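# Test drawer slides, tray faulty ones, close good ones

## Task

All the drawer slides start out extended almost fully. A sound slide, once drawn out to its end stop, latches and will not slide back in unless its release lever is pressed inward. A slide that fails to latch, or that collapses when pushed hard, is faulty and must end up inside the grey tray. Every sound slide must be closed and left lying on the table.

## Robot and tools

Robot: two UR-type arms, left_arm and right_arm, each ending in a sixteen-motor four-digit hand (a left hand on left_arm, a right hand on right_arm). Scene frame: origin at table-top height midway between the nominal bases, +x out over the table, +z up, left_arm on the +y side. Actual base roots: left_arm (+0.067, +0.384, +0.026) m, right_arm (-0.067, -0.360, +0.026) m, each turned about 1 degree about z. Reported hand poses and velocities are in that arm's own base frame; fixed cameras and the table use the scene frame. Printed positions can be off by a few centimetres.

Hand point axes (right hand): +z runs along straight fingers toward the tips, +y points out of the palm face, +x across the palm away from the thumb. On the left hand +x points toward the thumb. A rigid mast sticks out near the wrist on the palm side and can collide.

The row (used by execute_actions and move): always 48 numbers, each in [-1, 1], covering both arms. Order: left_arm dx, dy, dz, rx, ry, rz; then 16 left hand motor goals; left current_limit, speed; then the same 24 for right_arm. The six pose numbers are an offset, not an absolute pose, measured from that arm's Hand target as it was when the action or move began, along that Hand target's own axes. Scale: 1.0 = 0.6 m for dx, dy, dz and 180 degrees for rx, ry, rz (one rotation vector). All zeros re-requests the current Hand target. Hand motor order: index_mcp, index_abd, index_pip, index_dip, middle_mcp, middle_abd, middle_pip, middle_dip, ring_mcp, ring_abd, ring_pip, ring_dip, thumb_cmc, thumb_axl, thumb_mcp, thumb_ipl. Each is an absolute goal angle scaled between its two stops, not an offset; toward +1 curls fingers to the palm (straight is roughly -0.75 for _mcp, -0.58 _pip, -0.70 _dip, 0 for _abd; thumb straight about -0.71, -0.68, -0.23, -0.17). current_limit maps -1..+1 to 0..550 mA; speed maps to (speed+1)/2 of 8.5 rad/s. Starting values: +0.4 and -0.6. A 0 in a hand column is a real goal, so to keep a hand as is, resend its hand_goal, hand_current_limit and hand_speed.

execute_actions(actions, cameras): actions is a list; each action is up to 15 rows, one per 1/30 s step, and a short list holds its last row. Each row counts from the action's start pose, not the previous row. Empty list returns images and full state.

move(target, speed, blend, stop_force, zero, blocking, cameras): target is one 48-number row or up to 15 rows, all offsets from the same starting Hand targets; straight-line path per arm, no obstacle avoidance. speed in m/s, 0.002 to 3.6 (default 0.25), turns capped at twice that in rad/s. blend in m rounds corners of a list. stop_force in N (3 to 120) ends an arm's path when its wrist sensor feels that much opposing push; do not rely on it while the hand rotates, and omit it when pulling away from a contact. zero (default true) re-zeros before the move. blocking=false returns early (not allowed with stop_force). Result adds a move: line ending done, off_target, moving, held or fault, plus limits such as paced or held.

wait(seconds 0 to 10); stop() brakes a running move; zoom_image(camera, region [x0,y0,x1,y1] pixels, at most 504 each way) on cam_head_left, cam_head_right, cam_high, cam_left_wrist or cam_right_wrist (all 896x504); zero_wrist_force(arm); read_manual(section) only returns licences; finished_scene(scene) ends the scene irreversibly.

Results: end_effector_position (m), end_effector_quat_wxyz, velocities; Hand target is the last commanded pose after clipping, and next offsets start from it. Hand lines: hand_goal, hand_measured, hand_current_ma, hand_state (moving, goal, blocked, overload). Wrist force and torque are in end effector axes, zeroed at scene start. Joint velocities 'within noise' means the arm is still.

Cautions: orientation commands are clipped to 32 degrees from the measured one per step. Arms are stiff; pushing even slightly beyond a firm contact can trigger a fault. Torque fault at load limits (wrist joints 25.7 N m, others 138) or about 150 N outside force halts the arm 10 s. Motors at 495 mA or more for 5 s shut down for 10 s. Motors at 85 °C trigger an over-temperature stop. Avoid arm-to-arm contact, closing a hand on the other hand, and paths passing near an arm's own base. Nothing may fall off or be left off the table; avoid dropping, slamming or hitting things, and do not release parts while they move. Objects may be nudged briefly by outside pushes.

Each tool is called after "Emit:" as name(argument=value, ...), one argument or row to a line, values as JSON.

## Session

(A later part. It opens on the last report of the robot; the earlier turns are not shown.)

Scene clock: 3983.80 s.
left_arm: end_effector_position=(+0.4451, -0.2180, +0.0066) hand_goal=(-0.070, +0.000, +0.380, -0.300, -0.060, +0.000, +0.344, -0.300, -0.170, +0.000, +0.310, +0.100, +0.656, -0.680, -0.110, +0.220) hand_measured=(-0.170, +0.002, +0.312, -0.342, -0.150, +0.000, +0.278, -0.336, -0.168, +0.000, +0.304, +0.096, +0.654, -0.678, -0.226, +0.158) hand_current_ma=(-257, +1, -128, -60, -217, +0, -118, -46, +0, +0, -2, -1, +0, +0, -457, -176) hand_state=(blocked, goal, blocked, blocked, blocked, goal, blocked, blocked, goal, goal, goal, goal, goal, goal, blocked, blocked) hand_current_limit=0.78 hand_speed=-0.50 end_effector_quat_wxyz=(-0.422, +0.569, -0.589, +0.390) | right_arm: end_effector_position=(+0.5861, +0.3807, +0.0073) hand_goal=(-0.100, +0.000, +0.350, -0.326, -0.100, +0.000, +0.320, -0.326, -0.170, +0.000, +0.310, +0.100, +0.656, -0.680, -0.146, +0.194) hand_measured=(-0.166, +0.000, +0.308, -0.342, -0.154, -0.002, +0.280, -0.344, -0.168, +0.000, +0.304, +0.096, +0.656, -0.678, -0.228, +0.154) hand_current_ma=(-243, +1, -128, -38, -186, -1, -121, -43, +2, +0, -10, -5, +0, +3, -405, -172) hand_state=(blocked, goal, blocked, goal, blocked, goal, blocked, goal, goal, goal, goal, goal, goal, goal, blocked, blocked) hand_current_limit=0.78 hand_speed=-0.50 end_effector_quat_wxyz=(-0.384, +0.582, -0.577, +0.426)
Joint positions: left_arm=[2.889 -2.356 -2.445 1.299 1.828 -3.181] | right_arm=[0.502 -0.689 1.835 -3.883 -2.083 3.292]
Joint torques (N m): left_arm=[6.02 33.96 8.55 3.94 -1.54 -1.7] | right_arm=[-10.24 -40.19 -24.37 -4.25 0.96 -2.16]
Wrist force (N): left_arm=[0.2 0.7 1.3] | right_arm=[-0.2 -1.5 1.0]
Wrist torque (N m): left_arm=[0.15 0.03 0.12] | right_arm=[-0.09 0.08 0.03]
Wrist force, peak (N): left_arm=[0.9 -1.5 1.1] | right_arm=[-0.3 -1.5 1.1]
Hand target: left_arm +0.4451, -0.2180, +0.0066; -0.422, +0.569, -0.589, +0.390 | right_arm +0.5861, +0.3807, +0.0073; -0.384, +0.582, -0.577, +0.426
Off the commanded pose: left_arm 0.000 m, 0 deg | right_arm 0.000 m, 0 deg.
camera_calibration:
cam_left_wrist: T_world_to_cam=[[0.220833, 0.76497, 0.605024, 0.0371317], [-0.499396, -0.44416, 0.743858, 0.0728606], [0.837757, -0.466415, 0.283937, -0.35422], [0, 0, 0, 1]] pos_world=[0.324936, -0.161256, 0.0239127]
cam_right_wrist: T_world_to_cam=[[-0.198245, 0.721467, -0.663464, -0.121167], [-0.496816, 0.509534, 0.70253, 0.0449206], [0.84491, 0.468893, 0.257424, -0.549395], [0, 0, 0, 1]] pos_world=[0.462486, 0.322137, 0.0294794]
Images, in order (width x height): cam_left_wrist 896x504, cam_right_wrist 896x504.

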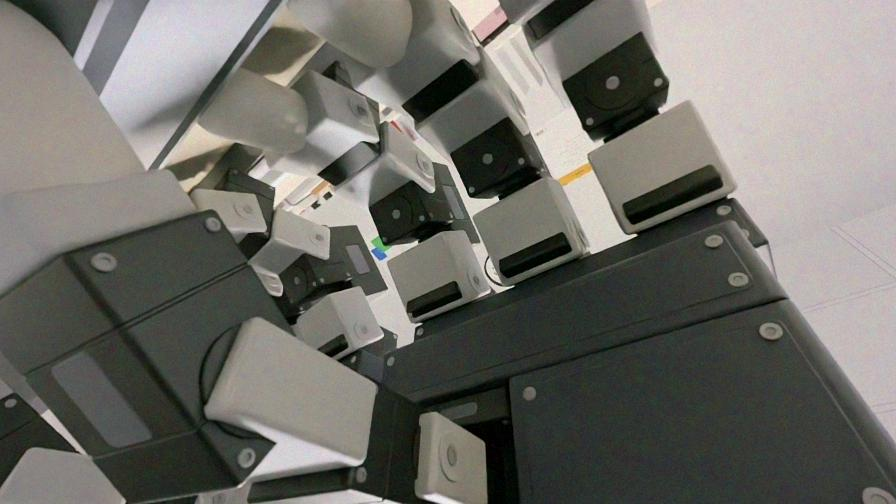

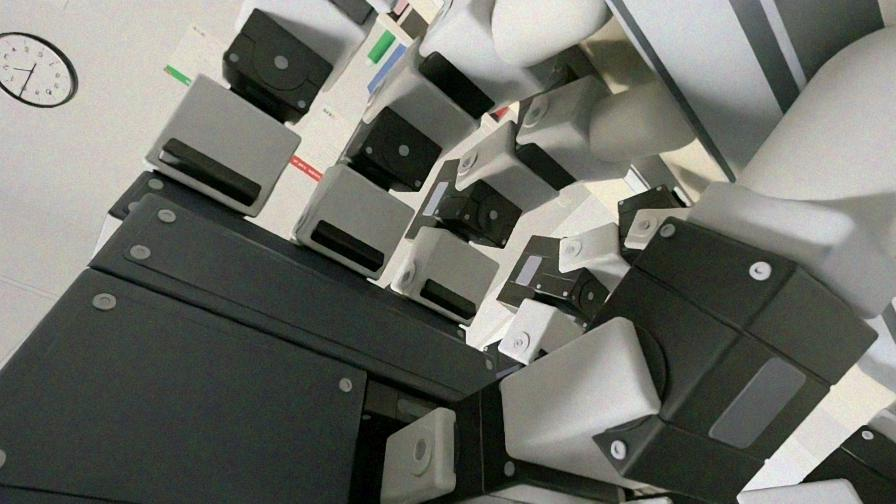

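Emit:
execute_actions(
  actions=[
    [[0,0,0,0,0,0,-0.045,0,0.41,-0.285,-0.03,0,0.375,-0.285,-0.17,0,0.31,0.1,0.657,-0.68,-0.09,0.23,0.78,-0.5,0,0,0,0,0,0,-0.09,0,0.365,-0.32,-0.085,0,0.335,-0.32,-0.17,0,0.31,0.1,0.657,-0.68,-0.124,0.21,0.78,-0.5]],
  ],
)

Emit:
move(
  target=[
    [-0.0007,-0.01252,-0.00455,0,0,0,-0.045,0,0.41,-0.285,-0.03,0,0.375,-0.285,-0.17,0,0.31,0.1,0.657,-0.68,-0.09,0.23,0.78,-0.5,0.0007,-0.01252,-0.00455,0,0,0,-0.09,0,0.365,-0.32,-0.085,0,0.335,-0.32,-0.17,0,0.31,0.1,0.657,-0.68,-0.124,0.21,0.78,-0.5],
  ],
  speed=0.03,
  cameras=["cam_left_wrist","cam_right_wrist","cam_head_right","cam_high"],
)

Emit:
zoom_image(
  camera="cam_left_wrist",
  region=[0, 0, 396, 260],
)

Emit:
zoom_image(
  camera="cam_right_wrist",
  region=[500, 0, 896, 260],
)

Scene clock: 3995.47 s.
left_arm: end_effector_position=(+0.4451, -0.2180, +0.0066) hand_goal=(-0.046, +0.000, +0.410, -0.286, -0.030, +0.000, +0.374, -0.286, -0.170, +0.000, +0.310, +0.100, +0.656, -0.680, -0.090, +0.230) hand_measured=(-0.170, +0.002, +0.322, -0.338, -0.148, +0.000, +0.286, -0.330, -0.168, +0.000, +0.304, +0.096, +0.654, -0.678, -0.226, +0.158) hand_current_ma=(-363, +1, -194, -86, -341, +0, -192, -64, +0, +0, -2, -1, +0, +0, -490, -224) hand_state=(blocked, goal, blocked, blocked, blocked, goal, blocked, blocked, goal, goal, goal, goal, goal, goal, blocked, blocked) hand_current_limit=0.78 hand_speed=-0.50 end_effector_quat_wxyz=(-0.422, +0.569, -0.589, +0.390) | right_arm: end_effector_position=(+0.5861, +0.3807, +0.0073) hand_goal=(-0.090, +0.000, +0.364, -0.320, -0.086, +0.000, +0.334, -0.320, -0.170, +0.000, +0.310, +0.100, +0.656, -0.680, -0.124, +0.210) hand_measured=(-0.166, +0.000, +0.314, -0.336, -0.154, +0.000, +0.286, -0.338, -0.168, +0.000, +0.304, +0.096, +0.656, -0.678, -0.228, +0.156) hand_current_ma=(-289, +1, -157, -40, -248, -1, -147, -46, +2, +0, -10, -5, +0, +3, -490, -257) hand_state=(blocked, goal, blocked, goal, blocked, goal, blocked, goal, goal, goal, goal, goal, goal, goal, blocked, blocked) hand_current_limit=0.78 hand_speed=-0.50 end_effector_quat_wxyz=(-0.384, +0.582, -0.577, +0.426)
Joint positions: left_arm=[2.889 -2.356 -2.445 1.299 1.828 -3.181] | right_arm=[0.502 -0.689 1.835 -3.883 -2.083 3.292]
Joint torques (N m): left_arm=[3.99 37.93 8.88 4.07 -1.39 -1.64] | right_arm=[-11.33 -44.59 -22.76 -4.35 0.98 -2.26]
Wrist force (N): left_arm=[-0.2 0.9 1.6] | right_arm=[0.4 -2.2 0.8]
Wrist torque (N m): left_arm=[0.15 0.06 0.13] | right_arm=[-0.11 0.05 0.02]
Wrist force, peak (N): left_arm=[-0.1 1.1 1.8] | right_arm=[0.4 -2.2 1.0]
Hand target: left_arm +0.4451, -0.2180, +0.0066; -0.422, +0.569, -0.589, +0.390 | right_arm +0.5861, +0.3807, +0.0073; -0.384, +0.582, -0.577, +0.426
Off the commanded pose: left_arm 0.000 m, 0 deg | right_arm 0.000 m, 0 deg.

Scene clock: 3996.20 s.
left_arm: end_effector_position=(+0.4451, -0.2180, +0.0146) hand_goal=(-0.046, +0.000, +0.410, -0.286, -0.030, +0.000, +0.374, -0.286, -0.170, +0.000, +0.310, +0.100, +0.656, -0.680, -0.090, +0.230) hand_measured=(-0.170, +0.002, +0.322, -0.336, -0.148, +0.000, +0.288, -0.328, -0.168, +0.000, +0.304, +0.096, +0.654, -0.678, -0.226, +0.158) hand_current_ma=(-363, +1, -190, -79, -341, +0, -187, -58, +0, +0, -2, -1, -1, +0, -490, -224) hand_state=(blocked, goal, blocked, blocked, blocked, goal, blocked, blocked, goal, goal, goal, goal, goal, goal, blocked, blocked) hand_current_limit=0.78 hand_speed=-0.50 end_effector_quat_wxyz=(-0.422, +0.569, -0.589, +0.390) | right_arm: end_effector_position=(+0.5861, +0.3807, +0.0154) hand_goal=(-0.090, +0.000, +0.364, -0.320, -0.086, +0.000, +0.334, -0.320, -0.170, +0.000, +0.310, +0.100, +0.656, -0.680, -0.124, +0.210) hand_measured=(-0.166, +0.000, +0.314, -0.336, -0.154, +0.000, +0.286, -0.338, -0.168, +0.000, +0.304, +0.096, +0.656, -0.678, -0.228, +0.156) hand_current_ma=(-289, +1, -157, -40, -248, +0, -147, -46, +2, +0, -10, -5, +0, +3, -490, -257) hand_state=(blocked, goal, blocked, goal, blocked, goal, blocked, goal, goal, goal, goal, goal, goal, goal, blocked, blocked) hand_current_limit=0.78 hand_speed=-0.50 end_effector_quat_wxyz=(-0.384, +0.582, -0.577, +0.426)
Joint positions: left_arm=[2.889 -2.327 -2.451 1.276 1.828 -3.181] | right_arm=[0.502 -0.707 1.839 -3.869 -2.083 3.292]
Joint torques (N m): left_arm=[2.69 27.24 3.79 4.55 -1.41 -1.46] | right_arm=[-10.58 -36.23 -2.69 -4.22 0.92 -2.01]
Wrist force (N): left_arm=[0.2 2.2 1.7] | right_arm=[0.0 1.9 1.4]
Wrist torque (N m): left_arm=[0.28 0.02 0.13] | right_arm=[0.18 0.06 0.02]
Wrist force, peak (N): left_arm=[-0.4 3.0 1.5] | right_arm=[1.0 2.1 1.5]
Hand target: left_arm +0.4451, -0.2180, +0.0146; -0.422, +0.569, -0.589, +0.390 | right_arm +0.5861, +0.3807, +0.0153; -0.384, +0.582, -0.577, +0.426
Off the commanded pose: left_arm 0.000 m, 0 deg | right_arm 0.000 m, 0 deg.
move: done
camera_calibration:
cam_left_wrist: T_world_to_cam=[[0.221049, 0.764942, 0.604981, 0.0321797], [-0.49918, -0.444167, 0.743999, 0.0667093], [0.837828, -0.466454, 0.283661, -0.356456], [0, 0, 0, 1]] pos_world=[0.324836, -0.161256, 0.0320131]
cam_right_wrist: T_world_to_cam=[[-0.198302, 0.721436, -0.663481, -0.115756], [-0.496757, 0.509567, 0.702549, 0.0391914], [0.844932, 0.468905, 0.25733, -0.551491], [0, 0, 0, 1]] pos_world=[0.462486, 0.322137, 0.0375793]
Images, in order (width x height): cam_head_right 896x504, cam_high 896x504, cam_left_wrist 896x504, cam_right_wrist 896x504.

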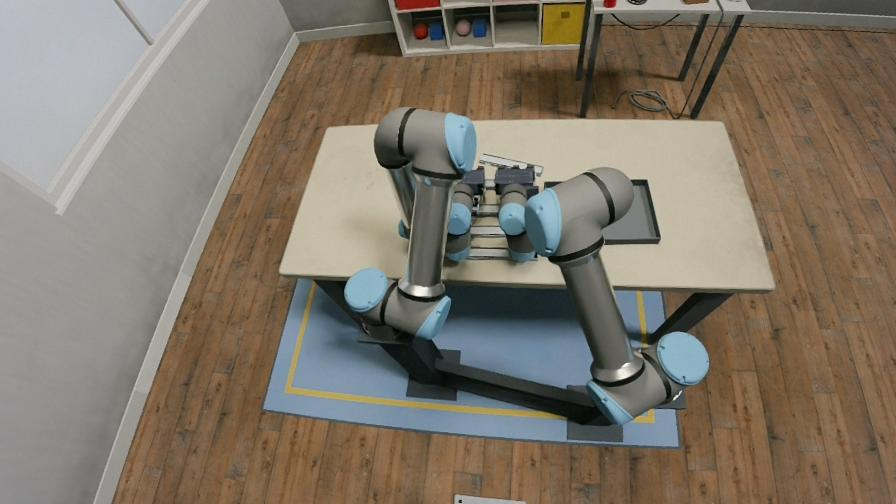

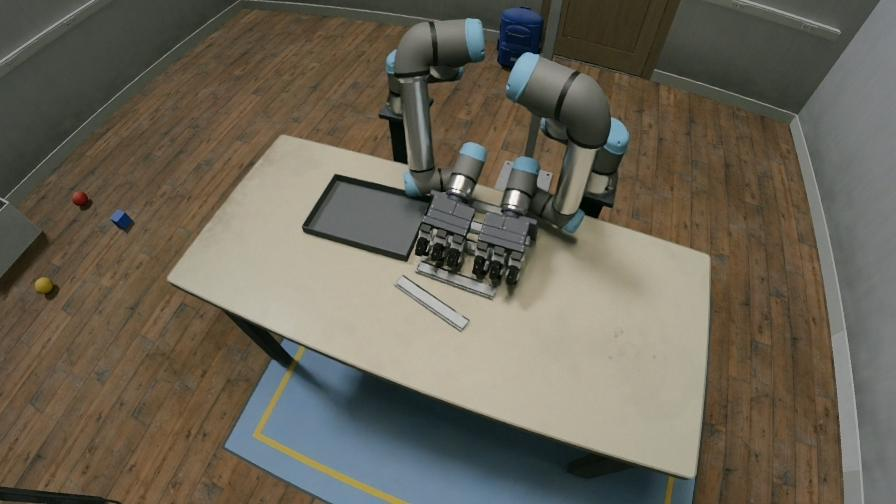

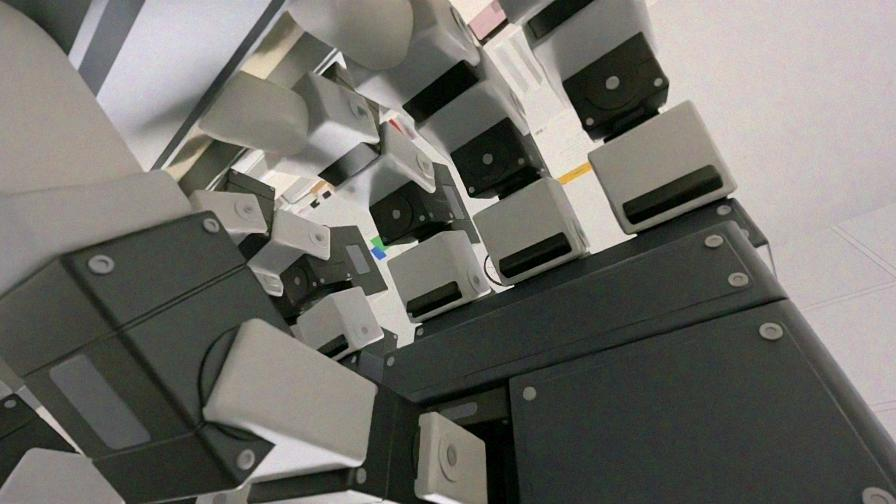

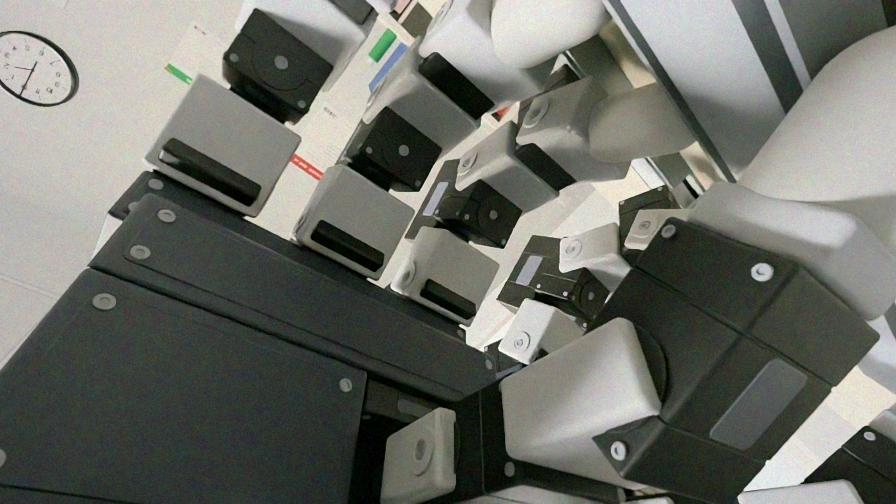

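Scaled by 1.273 from the camera's 896x504 image, which has a finer 1280x720 frame.

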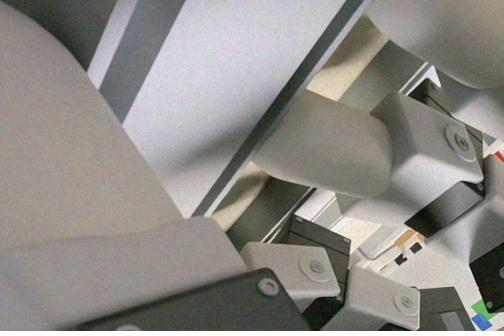

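Scaled by 1.273 from the camera's 896x504 image, which has a finer 1280x720 frame.

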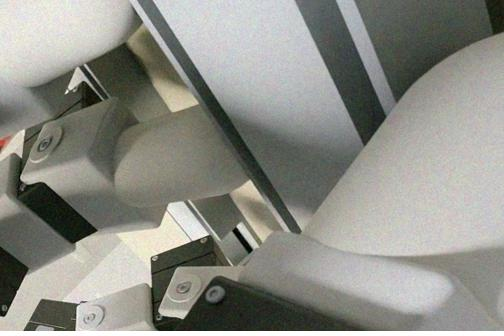

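Emit:
move(
  target=[
    [-0.0035,-0.0626,-0.02275,0,0,0,-0.045,0,0.41,-0.285,-0.03,0,0.375,-0.285,-0.17,0,0.31,0.1,0.657,-0.68,-0.09,0.23,0.78,-0.5,0.0035,-0.0626,-0.02275,0,0,0,-0.09,0,0.365,-0.32,-0.085,0,0.335,-0.32,-0.17,0,0.31,0.1,0.657,-0.68,-0.124,0.21,0.78,-0.5],
  ],
  speed=0.06,
  cameras=["cam_left_wrist","cam_head_left","cam_head_right","cam_high"],
)

Emit:
zoom_image(
  camera="cam_left_wrist",
  region=[0, 0, 396, 260],
)

Emit:
zoom_image(
  camera="cam_high",
  region=[290, 160, 530, 300],
)

Emit:
zoom_image(
  camera="cam_head_left",
  region=[430, 120, 670, 260],
)

Scene clock: 4024.23 s.
left_arm: end_effector_position=(+0.4450, -0.2180, +0.0545) hand_goal=(-0.046, +0.000, +0.410, -0.286, -0.030, +0.000, +0.374, -0.286, -0.170, +0.000, +0.310, +0.100, +0.656, -0.680, -0.090, +0.230) hand_measured=(-0.170, +0.002, +0.322, -0.336, -0.148, +0.000, +0.288, -0.326, -0.168, +0.000, +0.304, +0.096, +0.654, -0.678, -0.226, +0.158) hand_current_ma=(-363, +1, -190, -77, -341, +0, -185, -57, +0, +0, -2, -1, -1, +0, -489, -224) hand_state=(blocked, goal, blocked, blocked, blocked, goal, blocked, blocked, goal, goal, goal, goal, goal, goal, blocked, blocked) hand_current_limit=0.78 hand_speed=-0.50 end_effector_quat_wxyz=(-0.422, +0.569, -0.589, +0.390) | right_arm: end_effector_position=(+0.5861, +0.3807, +0.0553) hand_goal=(-0.090, +0.000, +0.364, -0.320, -0.086, +0.000, +0.334, -0.320, -0.170, +0.000, +0.310, +0.100, +0.656, -0.680, -0.124, +0.210) hand_measured=(-0.166, +0.000, +0.314, -0.336, -0.154, +0.000, +0.286, -0.338, -0.168, +0.000, +0.304, +0.096, +0.656, -0.678, -0.228, +0.156) hand_current_ma=(-288, +1, -157, -39, -248, +0, -147, -46, +2, +0, -10, -5, +0, +3, -489, -257) hand_state=(blocked, goal, blocked, goal, blocked, goal, blocked, goal, goal, goal, goal, goal, goal, goal, blocked, blocked) hand_current_limit=0.78 hand_speed=-0.50 end_effector_quat_wxyz=(-0.384, +0.582, -0.577, +0.426)
Joint positions: left_arm=[2.889 -2.177 -2.475 1.15 1.828 -3.181] | right_arm=[0.502 -0.794 1.854 -3.797 -2.083 3.292]
Joint torques (N m): left_arm=[-4.8 39.74 12.53 3.99 1.53 -0.08] | right_arm=[-9.86 -38.79 -14.77 -4.53 1.01 -1.17]
Wrist force (N): left_arm=[0.7 2.2 2.1] | right_arm=[-0.4 2.0 1.1]
Wrist torque (N m): left_arm=[0.26 0.00 0.13] | right_arm=[0.21 0.07 0.03]
Wrist force, peak (N): left_arm=[-0.5 3.8 2.0] | right_arm=[0.2 2.9 1.9]
Hand target: left_arm +0.4451, -0.2180, +0.0546; -0.422, +0.569, -0.589, +0.390 | right_arm +0.5862, +0.3808, +0.0553; -0.384, +0.582, -0.577, +0.426
Off the commanded pose: left_arm 0.000 m, 0 deg | right_arm 0.000 m, 0 deg.
move: done
camera_calibration:
cam_left_wrist: T_world_to_cam=[[0.220987, 0.76496, 0.60498, 0.00806407], [-0.499248, -0.444149, 0.743964, 0.037051], [0.837805, -0.466441, 0.283753, -0.367771], [0, 0, 0, 1]] pos_world=[0.324836, -0.161256, 0.071913]
Images, in order (width x height): cam_head_left 896x504, cam_head_right 896x504, cam_high 896x504, cam_left_wrist 896x504.

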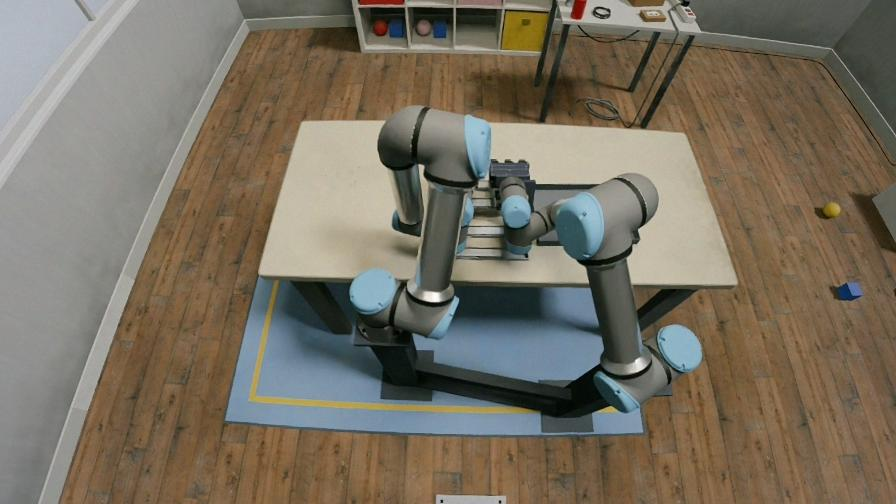

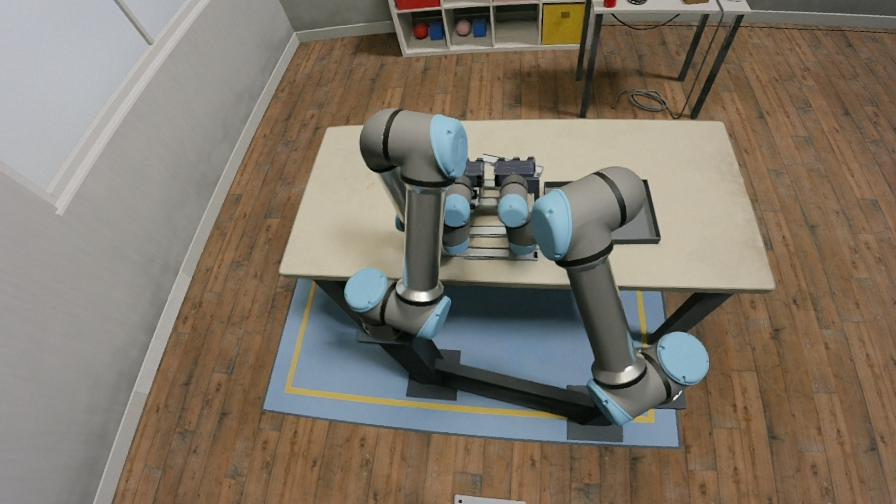

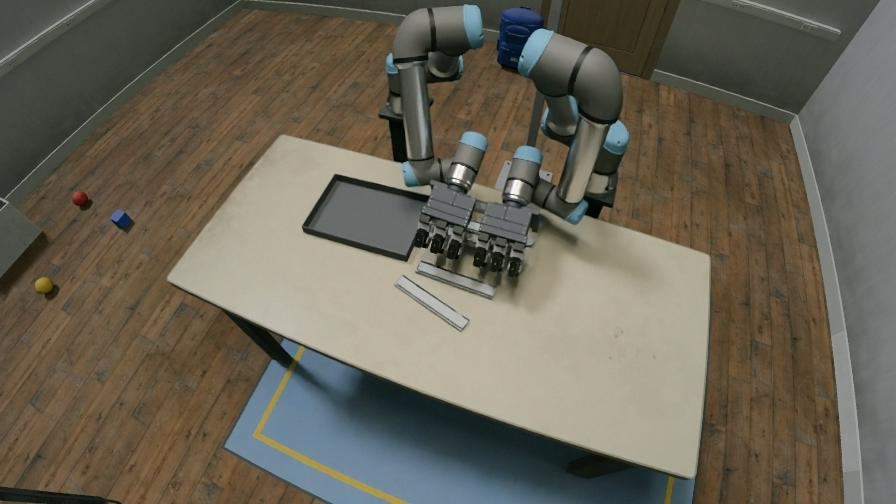

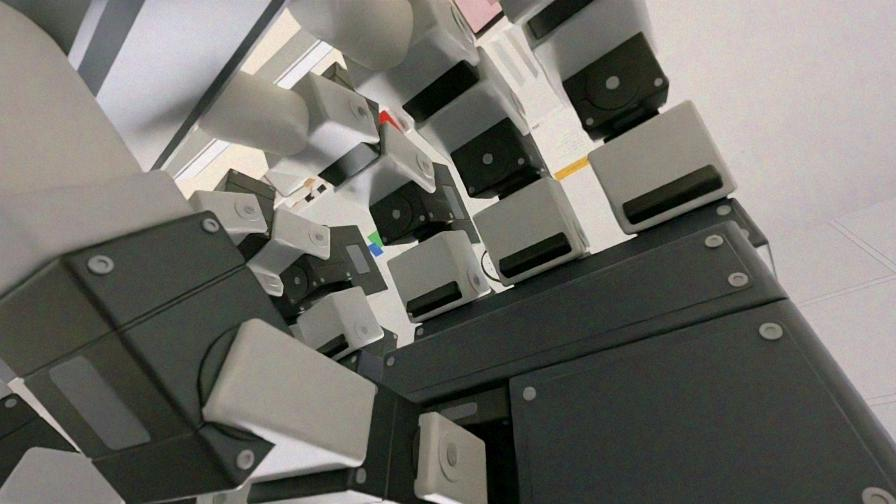

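Scaled by 1.273 from the camera's 896x504 image, which has a finer 1280x720 frame.

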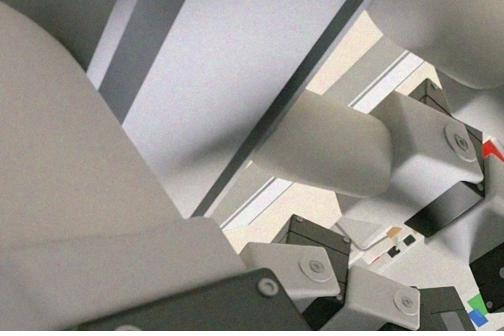

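Scaled by 2.100 from the camera's 896x504 image, which has a finer 1280x720 frame.

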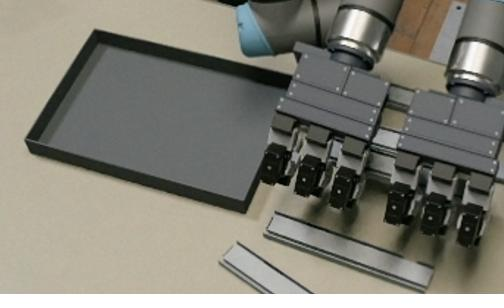

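Scaled by 2.100 from the camera's 896x504 image, which has a finer 1280x720 frame.

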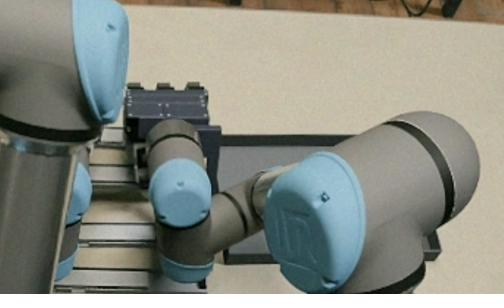

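Emit:
move(
  target=[
    [0.08243,-0.006,0.00387,0,0,0,-0.045,0,0.41,-0.285,-0.03,0,0.375,-0.285,-0.17,0,0.31,0.1,0.657,-0.68,-0.09,0.23,0.78,-0.5,0.0826,0.0034,0.00327,0,0,0,-0.09,0,0.365,-0.32,-0.085,0,0.335,-0.32,-0.17,0,0.31,0.1,0.657,-0.68,-0.124,0.21,0.78,-0.5],
  ],
  speed=0.06,
  cameras=["cam_left_wrist"],
)

Emit:
zoom_image(
  camera="cam_left_wrist",
  region=[0, 0, 396, 260],
)

Scene clock: 4072.47 s.
left_arm: end_effector_position=(+0.4487, -0.2675, +0.0545) hand_goal=(-0.046, +0.000, +0.410, -0.286, -0.030, +0.000, +0.374, -0.286, -0.170, +0.000, +0.310, +0.100, +0.656, -0.680, -0.090, +0.230) hand_measured=(-0.170, +0.002, +0.328, -0.334, -0.148, +0.000, +0.288, -0.326, -0.168, +0.000, +0.304, +0.096, +0.656, -0.678, -0.226, +0.158) hand_current_ma=(-363, +0, -174, -76, -341, +0, -184, -54, +0, +0, -2, -1, +0, +0, -490, -224) hand_state=(blocked, goal, blocked, blocked, blocked, goal, blocked, blocked, goal, goal, goal, goal, goal, goal, blocked, blocked) hand_current_limit=0.78 hand_speed=-0.50 end_effector_quat_wxyz=(-0.422, +0.569, -0.589, +0.390) | right_arm: end_effector_position=(+0.5860, +0.3310, +0.0555) hand_goal=(-0.090, +0.000, +0.364, -0.320, -0.086, +0.000, +0.334, -0.320, -0.170, +0.000, +0.310, +0.100, +0.656, -0.680, -0.124, +0.210) hand_measured=(-0.166, +0.000, +0.314, -0.336, -0.154, +0.000, +0.288, -0.338, -0.168, +0.000, +0.304, +0.096, +0.654, -0.678, -0.228, +0.156) hand_current_ma=(-288, +1, -156, -38, -248, +0, -147, -46, +2, +0, -10, -5, -5, +2, -490, -257) hand_state=(blocked, goal, blocked, goal, blocked, goal, blocked, goal, goal, goal, goal, goal, goal, goal, blocked, blocked) hand_current_limit=0.78 hand_speed=-0.50 end_effector_quat_wxyz=(-0.384, +0.582, -0.577, +0.426)
Joint positions: left_arm=[2.746 -2.188 -2.38 1.049 1.962 -3.236] | right_arm=[0.416 -0.83 1.951 -3.875 -2.003 3.255]
Joint torques (N m): left_arm=[0.31 41.33 0.66 5.17 -0.75 2.35] | right_arm=[11.24 -31.61 -25.79 -0.02 -1.33 2.16]
Wrist force (N): left_arm=[0.7 3.0 1.2] | right_arm=[-0.3 1.6 2.1]
Wrist torque (N m): left_arm=[0.32 0.04 0.17] | right_arm=[0.18 0.07 0.11]
Wrist force, peak (N): left_arm=[1.7 2.9 1.4] | right_arm=[-0.5 1.4 2.4]
Hand target: left_arm +0.4486, -0.2675, +0.0546; -0.422, +0.569, -0.589, +0.390 | right_arm +0.5860, +0.3311, +0.0554; -0.384, +0.582, -0.577, +0.426
Off the commanded pose: left_arm 0.000 m, 0 deg | right_arm 0.000 m, 0 deg.
move: done
camera_calibration:
cam_left_wrist: T_world_to_cam=[[0.220925, 0.764978, 0.60498, 0.0451583], [-0.499315, -0.444132, 0.74393, 0.0168914], [0.837781, -0.466428, 0.283845, -0.393872], [0, 0, 0, 1]] pos_world=[0.328436, -0.210756, 0.071913]
Images, in order (width x height): cam_left_wrist 896x504.

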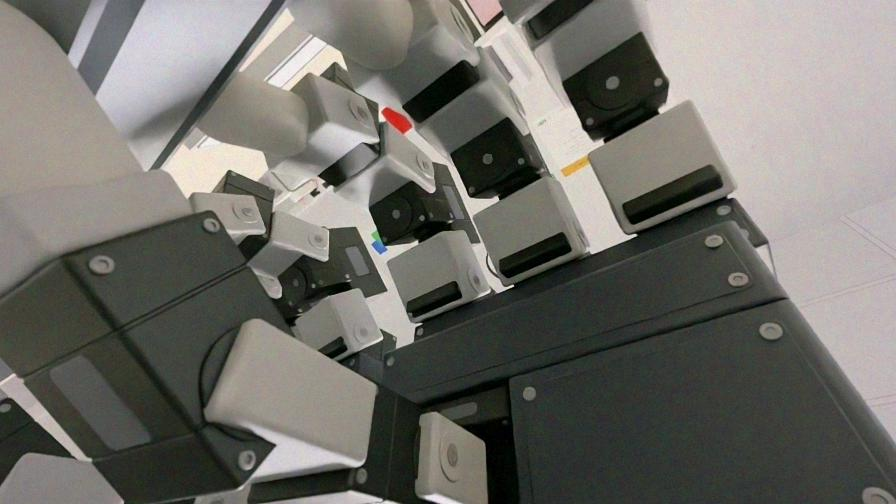

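Scaled by 1.273 from the camera's 896x504 image, which has a finer 1280x720 frame.

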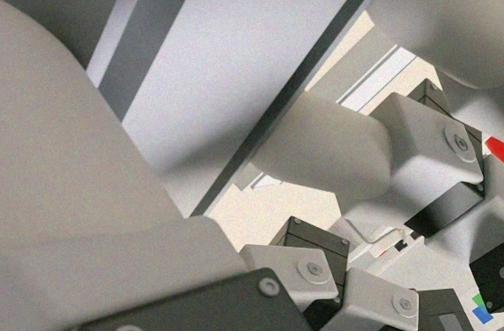

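Emit:
move(
  target=[
    [0.16486,-0.012,0.00774,0,0,0,-0.045,0,0.41,-0.285,-0.03,0,0.375,-0.285,-0.17,0,0.31,0.1,0.657,-0.68,-0.09,0.23,0.78,-0.5,0.1652,0.0068,0.00654,0,0,0,-0.09,0,0.365,-0.32,-0.085,0,0.335,-0.32,-0.17,0,0.31,0.1,0.657,-0.68,-0.124,0.21,0.78,-0.5],
  ],
  speed=0.06,
  cameras=["cam_left_wrist"],
)

Emit:
zoom_image(
  camera="cam_left_wrist",
  region=[0, 0, 396, 260],
)

Scene clock: 4079.57 s.
left_arm: end_effector_position=(+0.4558, -0.3665, +0.0545) hand_goal=(-0.046, +0.000, +0.410, -0.286, -0.030, +0.000, +0.374, -0.286, -0.170, +0.000, +0.310, +0.100, +0.656, -0.680, -0.090, +0.230) hand_measured=(-0.166, +0.000, +0.336, -0.330, -0.148, -0.002, +0.288, -0.326, -0.168, +0.000, +0.304, +0.096, +0.660, -0.678, -0.228, +0.158) hand_current_ma=(-351, +0, -147, -62, -341, +0, -184, -54, +0, +0, -2, -1, +2, +0, -490, -224) hand_state=(blocked, goal, blocked, blocked, blocked, goal, blocked, blocked, goal, goal, goal, goal, goal, goal, blocked, blocked) hand_current_limit=0.78 hand_speed=-0.50 end_effector_quat_wxyz=(-0.422, +0.569, -0.589, +0.390) | right_arm: end_effector_position=(+0.5855, +0.2318, +0.0555) hand_goal=(-0.090, +0.000, +0.364, -0.320, -0.086, +0.000, +0.334, -0.320, -0.170, +0.000, +0.310, +0.100, +0.656, -0.680, -0.124, +0.210) hand_measured=(-0.166, +0.002, +0.314, -0.336, -0.148, +0.000, +0.288, -0.338, -0.168, +0.000, +0.304, +0.096, +0.648, -0.680, -0.228, +0.156) hand_current_ma=(-290, +1, -156, -38, -225, +0, -144, -46, +2, +0, -10, -5, -17, +0, -490, -257) hand_state=(blocked, goal, blocked, goal, blocked, goal, blocked, goal, goal, goal, goal, goal, goal, goal, blocked, blocked) hand_current_limit=0.78 hand_speed=-0.50 end_effector_quat_wxyz=(-0.384, +0.582, -0.577, +0.426)
Joint positions: left_arm=[2.527 -2.238 -2.166 0.839 2.164 -3.332] | right_arm=[0.213 -0.884 2.111 -4.008 -1.814 3.176]
Joint torques (N m): left_arm=[9.02 47.12 1.31 5.21 -1.13 2.55] | right_arm=[11.59 -28.93 -25.38 0.04 -1.38 2.66]
Wrist force (N): left_arm=[0.8 2.7 0.6] | right_arm=[-0.9 1.3 2.3]
Wrist torque (N m): left_arm=[0.28 0.06 0.22] | right_arm=[0.21 0.18 0.07]
Wrist force, peak (N): left_arm=[-1.9 3.0 1.3] | right_arm=[-0.4 1.5 2.6]
Hand target: left_arm +0.4558, -0.3665, +0.0546; -0.422, +0.569, -0.589, +0.390 | right_arm +0.5855, +0.2318, +0.0554; -0.384, +0.582, -0.577, +0.426
Off the commanded pose: left_arm 0.000 m, 0 deg | right_arm 0.000 m, 0 deg.
move: done
camera_calibration:
cam_left_wrist: T_world_to_cam=[[0.22081, 0.765042, 0.604941, 0.11946], [-0.49934, -0.444118, 0.743921, -0.0235636], [0.837796, -0.466337, 0.28395, -0.446028], [0, 0, 0, 1]] pos_world=[0.335537, -0.309856, 0.0719131]
Images, in order (width x height): cam_left_wrist 896x504.

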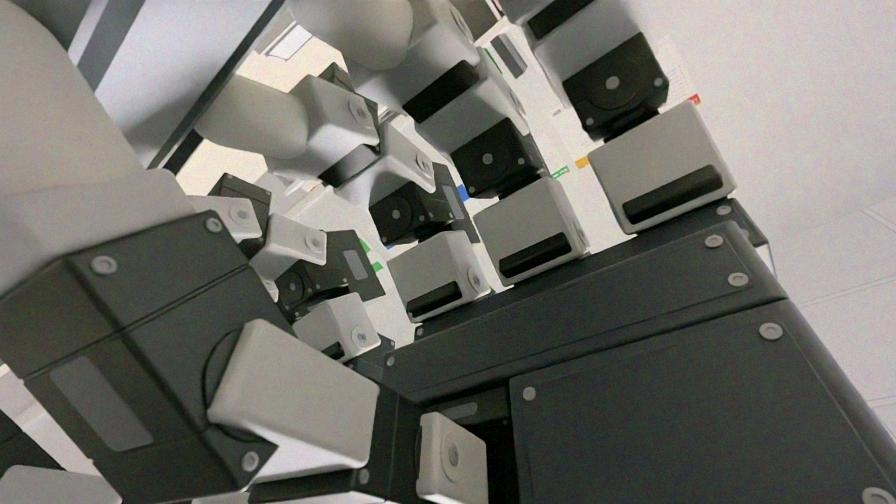

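Scaled by 1.273 from the camera's 896x504 image, which has a finer 1280x720 frame.

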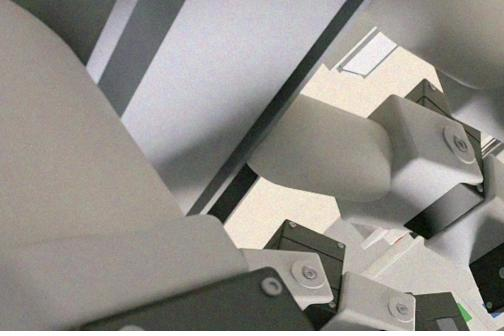

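Emit:
move(
  target=[
    [0.16486,-0.012,0.00774,0,0,0,-0.045,0,0.41,-0.285,-0.03,0,0.375,-0.285,-0.17,0,0.31,0.1,0.657,-0.68,-0.09,0.23,0.78,-0.5,0.1652,0.0068,0.00654,0,0,0,-0.09,0,0.365,-0.32,-0.085,0,0.335,-0.32,-0.17,0,0.31,0.1,0.657,-0.68,-0.124,0.21,0.78,-0.5],
  ],
  speed=0.06,
  cameras=["cam_left_wrist"],
)

Emit:
zoom_image(
  camera="cam_left_wrist",
  region=[0, 0, 396, 260],
)

Scene clock: 4088.10 s.
left_arm: end_effector_position=(+0.4629, -0.4656, +0.0545) hand_goal=(-0.046, +0.000, +0.410, -0.286, -0.030, +0.000, +0.374, -0.286, -0.170, +0.000, +0.310, +0.100, +0.656, -0.680, -0.090, +0.230) hand_measured=(-0.162, +0.000, +0.342, -0.324, -0.148, -0.006, +0.288, -0.326, -0.168, +0.000, +0.304, +0.096, +0.664, -0.678, -0.232, +0.158) hand_current_ma=(-329, +0, -126, -50, -341, -2, -184, -54, +0, +0, -2, -1, +5, +0, -490, -224) hand_state=(blocked, goal, blocked, blocked, blocked, goal, blocked, blocked, goal, goal, goal, goal, goal, goal, blocked, blocked) hand_current_limit=0.78 hand_speed=-0.50 end_effector_quat_wxyz=(-0.422, +0.569, -0.589, +0.390) | right_arm: end_effector_position=(+0.5850, +0.1325, +0.0555) hand_goal=(-0.090, +0.000, +0.364, -0.320, -0.086, +0.000, +0.334, -0.320, -0.170, +0.000, +0.310, +0.100, +0.656, -0.680, -0.124, +0.210) hand_measured=(-0.170, +0.002, +0.314, -0.336, -0.146, +0.000, +0.290, -0.338, -0.168, +0.000, +0.304, +0.096, +0.644, -0.682, -0.228, +0.156) hand_current_ma=(-305, +2, -156, -38, -212, +0, -135, -46, +2, +0, -10, -5, -30, -2, -490, -257) hand_state=(blocked, goal, blocked, goal, blocked, goal, blocked, goal, goal, goal, goal, goal, goal, goal, blocked, blocked) hand_current_limit=0.78 hand_speed=-0.50 end_effector_quat_wxyz=(-0.384, +0.582, -0.577, +0.426)
Joint positions: left_arm=[2.374 -2.317 -1.924 0.624 2.302 -3.417] | right_arm=[-0.025 -0.918 2.224 -4.098 -1.591 3.093]
Joint torques (N m): left_arm=[8.94 53.03 5.01 4.92 -0.74 2.41] | right_arm=[11.74 -34.97 -21.33 -0.26 -1.2 2.55]
Wrist force (N): left_arm=[1.1 3.0 0.3] | right_arm=[-1.0 1.4 2.5]
Wrist torque (N m): left_arm=[0.33 0.06 0.24] | right_arm=[0.22 0.19 0.10]
Wrist force, peak (N): left_arm=[0.4 3.6 0.8] | right_arm=[-0.4 1.4 2.9]
Hand target: left_arm +0.4629, -0.4656, +0.0545; -0.422, +0.569, -0.589, +0.390 | right_arm +0.5851, +0.1326, +0.0555; -0.384, +0.582, -0.577, +0.426
Off the commanded pose: left_arm 0.000 m, 0 deg | right_arm 0.000 m, 0 deg.
move: done
camera_calibration:
cam_left_wrist: T_world_to_cam=[[0.22081, 0.765042, 0.604941, 0.193632], [-0.49934, -0.444118, 0.743921, -0.063986], [0.837796, -0.466337, 0.28395, -0.498144], [0, 0, 0, 1]] pos_world=[0.342637, -0.408856, 0.0719131]
Images, in order (width x height): cam_left_wrist 896x504.

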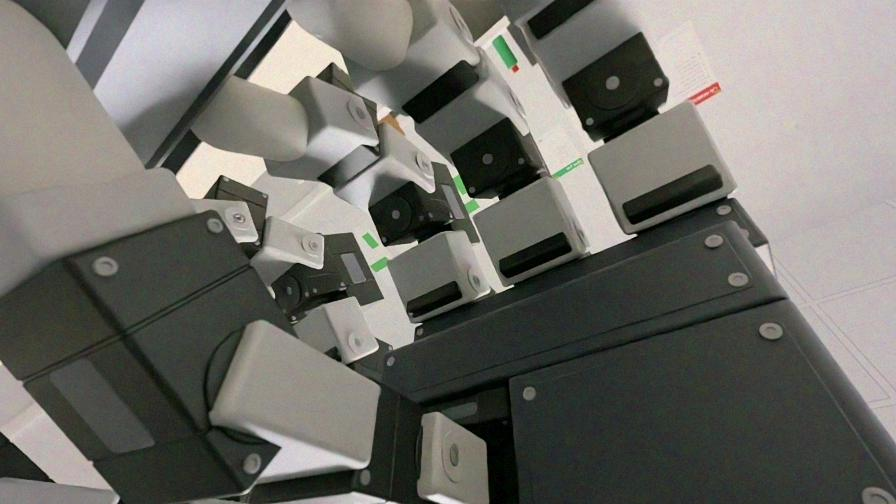

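Scaled by 1.273 from the camera's 896x504 image, which has a finer 1280x720 frame.

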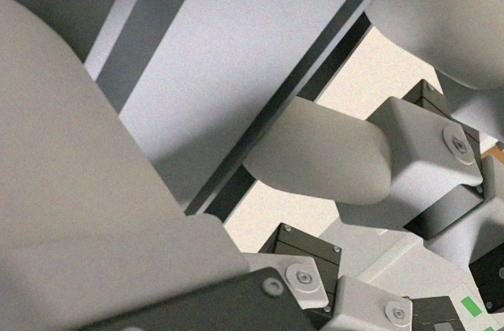

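Emit:
move(
  target=[
    [0.16486,-0.012,0.00774,0,0,0,-0.045,0,0.41,-0.285,-0.03,0,0.375,-0.285,-0.17,0,0.31,0.1,0.657,-0.68,-0.09,0.23,0.78,-0.5,0.1652,0.0068,0.00654,0,0,0,-0.09,0,0.365,-0.32,-0.085,0,0.335,-0.32,-0.17,0,0.31,0.1,0.657,-0.68,-0.124,0.21,0.78,-0.5],
  ],
  speed=0.06,
  cameras=["cam_left_wrist","cam_high","cam_head_left","cam_head_right"],
)

Emit:
zoom_image(
  camera="cam_high",
  region=[270, 150, 510, 290],
)

Emit:
zoom_image(
  camera="cam_head_left",
  region=[500, 150, 740, 290],
)

Emit:
zoom_image(
  camera="cam_head_right",
  region=[500, 150, 740, 290],
)

Scene clock: 4097.90 s.
left_arm: end_effector_position=(+0.4700, -0.5646, +0.0544) hand_goal=(-0.046, +0.000, +0.410, -0.286, -0.030, +0.000, +0.374, -0.286, -0.170, +0.000, +0.310, +0.100, +0.656, -0.680, -0.090, +0.230) hand_measured=(-0.158, +0.000, +0.350, -0.316, -0.148, -0.008, +0.288, -0.326, -0.168, +0.000, +0.304, +0.096, +0.668, -0.678, -0.234, +0.158) hand_current_ma=(-308, +0, -101, -35, -341, -3, -184, -54, +0, +0, -2, -1, +8, +0, -490, -224) hand_state=(blocked, goal, blocked, blocked, blocked, goal, blocked, blocked, goal, goal, goal, goal, goal, goal, blocked, blocked) hand_current_limit=0.78 hand_speed=-0.50 end_effector_quat_wxyz=(-0.422, +0.569, -0.589, +0.390) | right_arm: end_effector_position=(+0.5846, +0.0332, +0.0555) hand_goal=(-0.090, +0.000, +0.364, -0.320, -0.086, +0.000, +0.334, -0.320, -0.170, +0.000, +0.310, +0.100, +0.656, -0.680, -0.124, +0.210) hand_measured=(-0.172, +0.002, +0.312, -0.338, -0.142, +0.000, +0.294, -0.338, -0.168, +0.000, +0.304, +0.096, +0.638, -0.682, -0.228, +0.156) hand_current_ma=(-315, +3, -167, -47, -200, +0, -122, -46, +2, +0, -10, -5, -45, -5, -489, -257) hand_state=(blocked, goal, blocked, goal, blocked, goal, blocked, goal, goal, goal, goal, goal, goal, goal, blocked, blocked) hand_current_limit=0.78 hand_speed=-0.50 end_effector_quat_wxyz=(-0.384, +0.582, -0.577, +0.426)
Joint positions: left_arm=[2.262 -2.424 -1.648 0.402 2.4 -3.492] | right_arm=[-0.281 -0.934 2.279 -4.127 -1.351 3.004]
Joint torques (N m): left_arm=[9.25 56.16 15.13 4.53 -0.91 2.52] | right_arm=[4.37 -43.47 -7.87 0.11 0.14 2.54]
Wrist force (N): left_arm=[0.6 3.0 0.5] | right_arm=[-0.6 1.5 2.6]
Wrist torque (N m): left_arm=[0.33 0.09 0.21] | right_arm=[0.20 0.18 0.04]
Wrist force, peak (N): left_arm=[0.9 3.4 0.5] | right_arm=[-0.8 1.4 3.1]
Hand target: left_arm +0.4700, -0.5646, +0.0545; -0.422, +0.569, -0.589, +0.390 | right_arm +0.5847, +0.0333, +0.0555; -0.384, +0.582, -0.577, +0.426
Off the commanded pose: left_arm 0.000 m, 0 deg | right_arm 0.000 m, 0 deg.
move: done
camera_calibration:
cam_left_wrist: T_world_to_cam=[[0.220844, 0.76498, 0.605007, 0.267815], [-0.499391, -0.444143, 0.743872, -0.104325], [0.837757, -0.466415, 0.283937, -0.550256], [0, 0, 0, 1]] pos_world=[0.349736, -0.507856, 0.0718128]
Images, in order (width x height): cam_head_left 896x504, cam_head_right 896x504, cam_high 896x504, cam_left_wrist 896x504.

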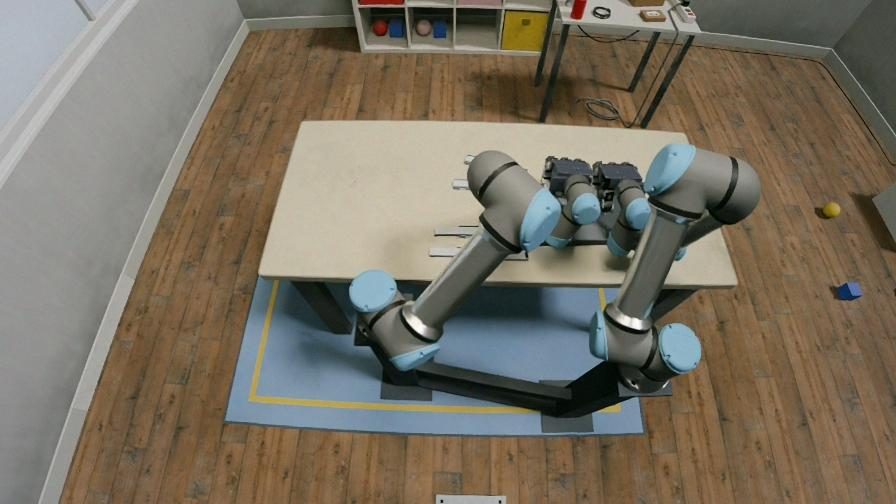

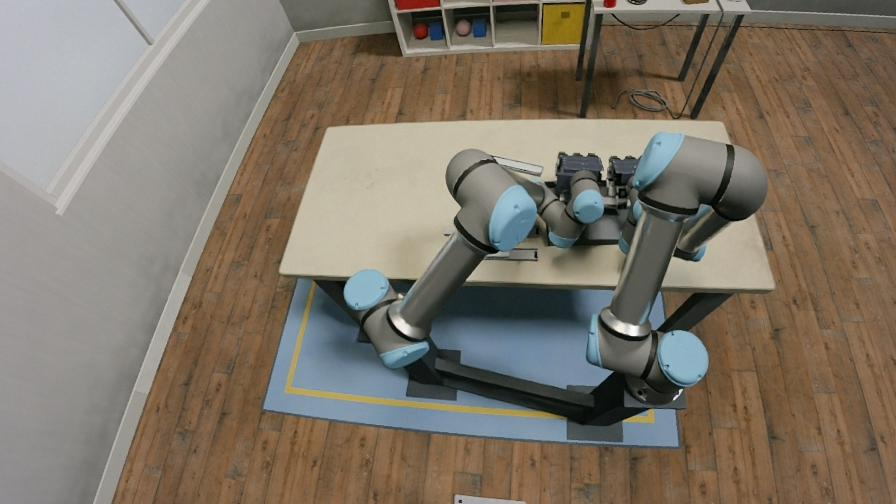

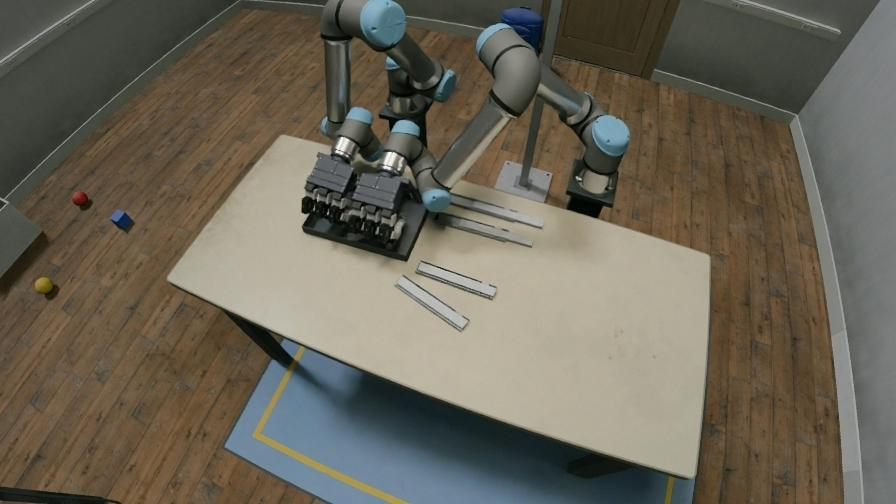

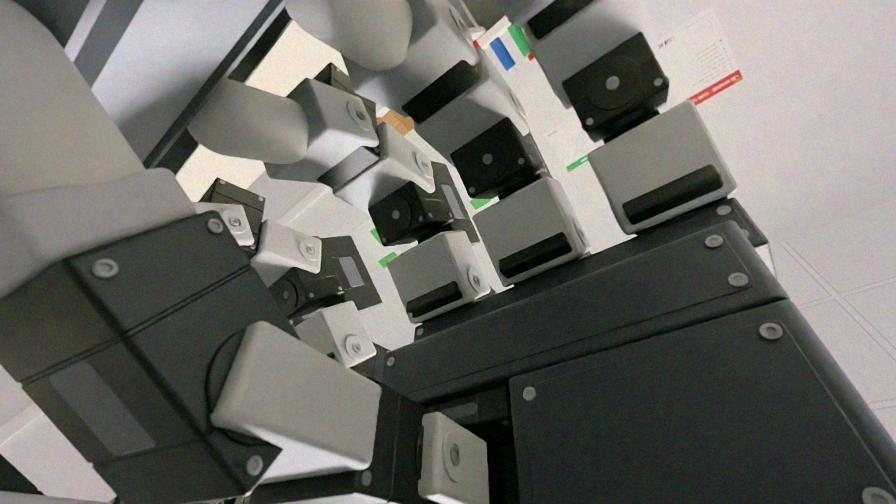

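Scaled by 2.100 from the camera's 896x504 image, which has a finer 1280x720 frame.

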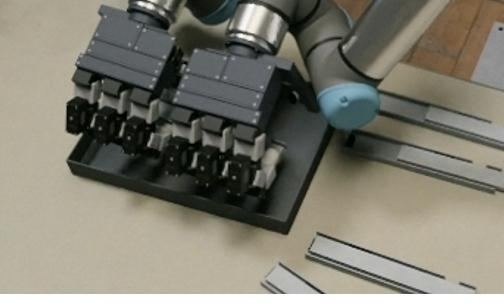

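Scaled by 2.100 from the camera's 896x504 image, which has a finer 1280x720 frame.

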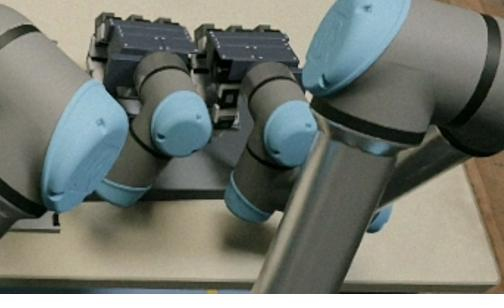

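Scaled by 2.100 from the camera's 896x504 image, which has a finer 1280x720 frame.

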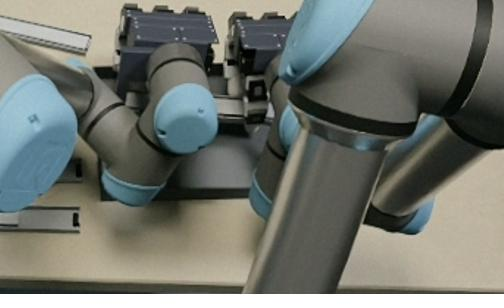

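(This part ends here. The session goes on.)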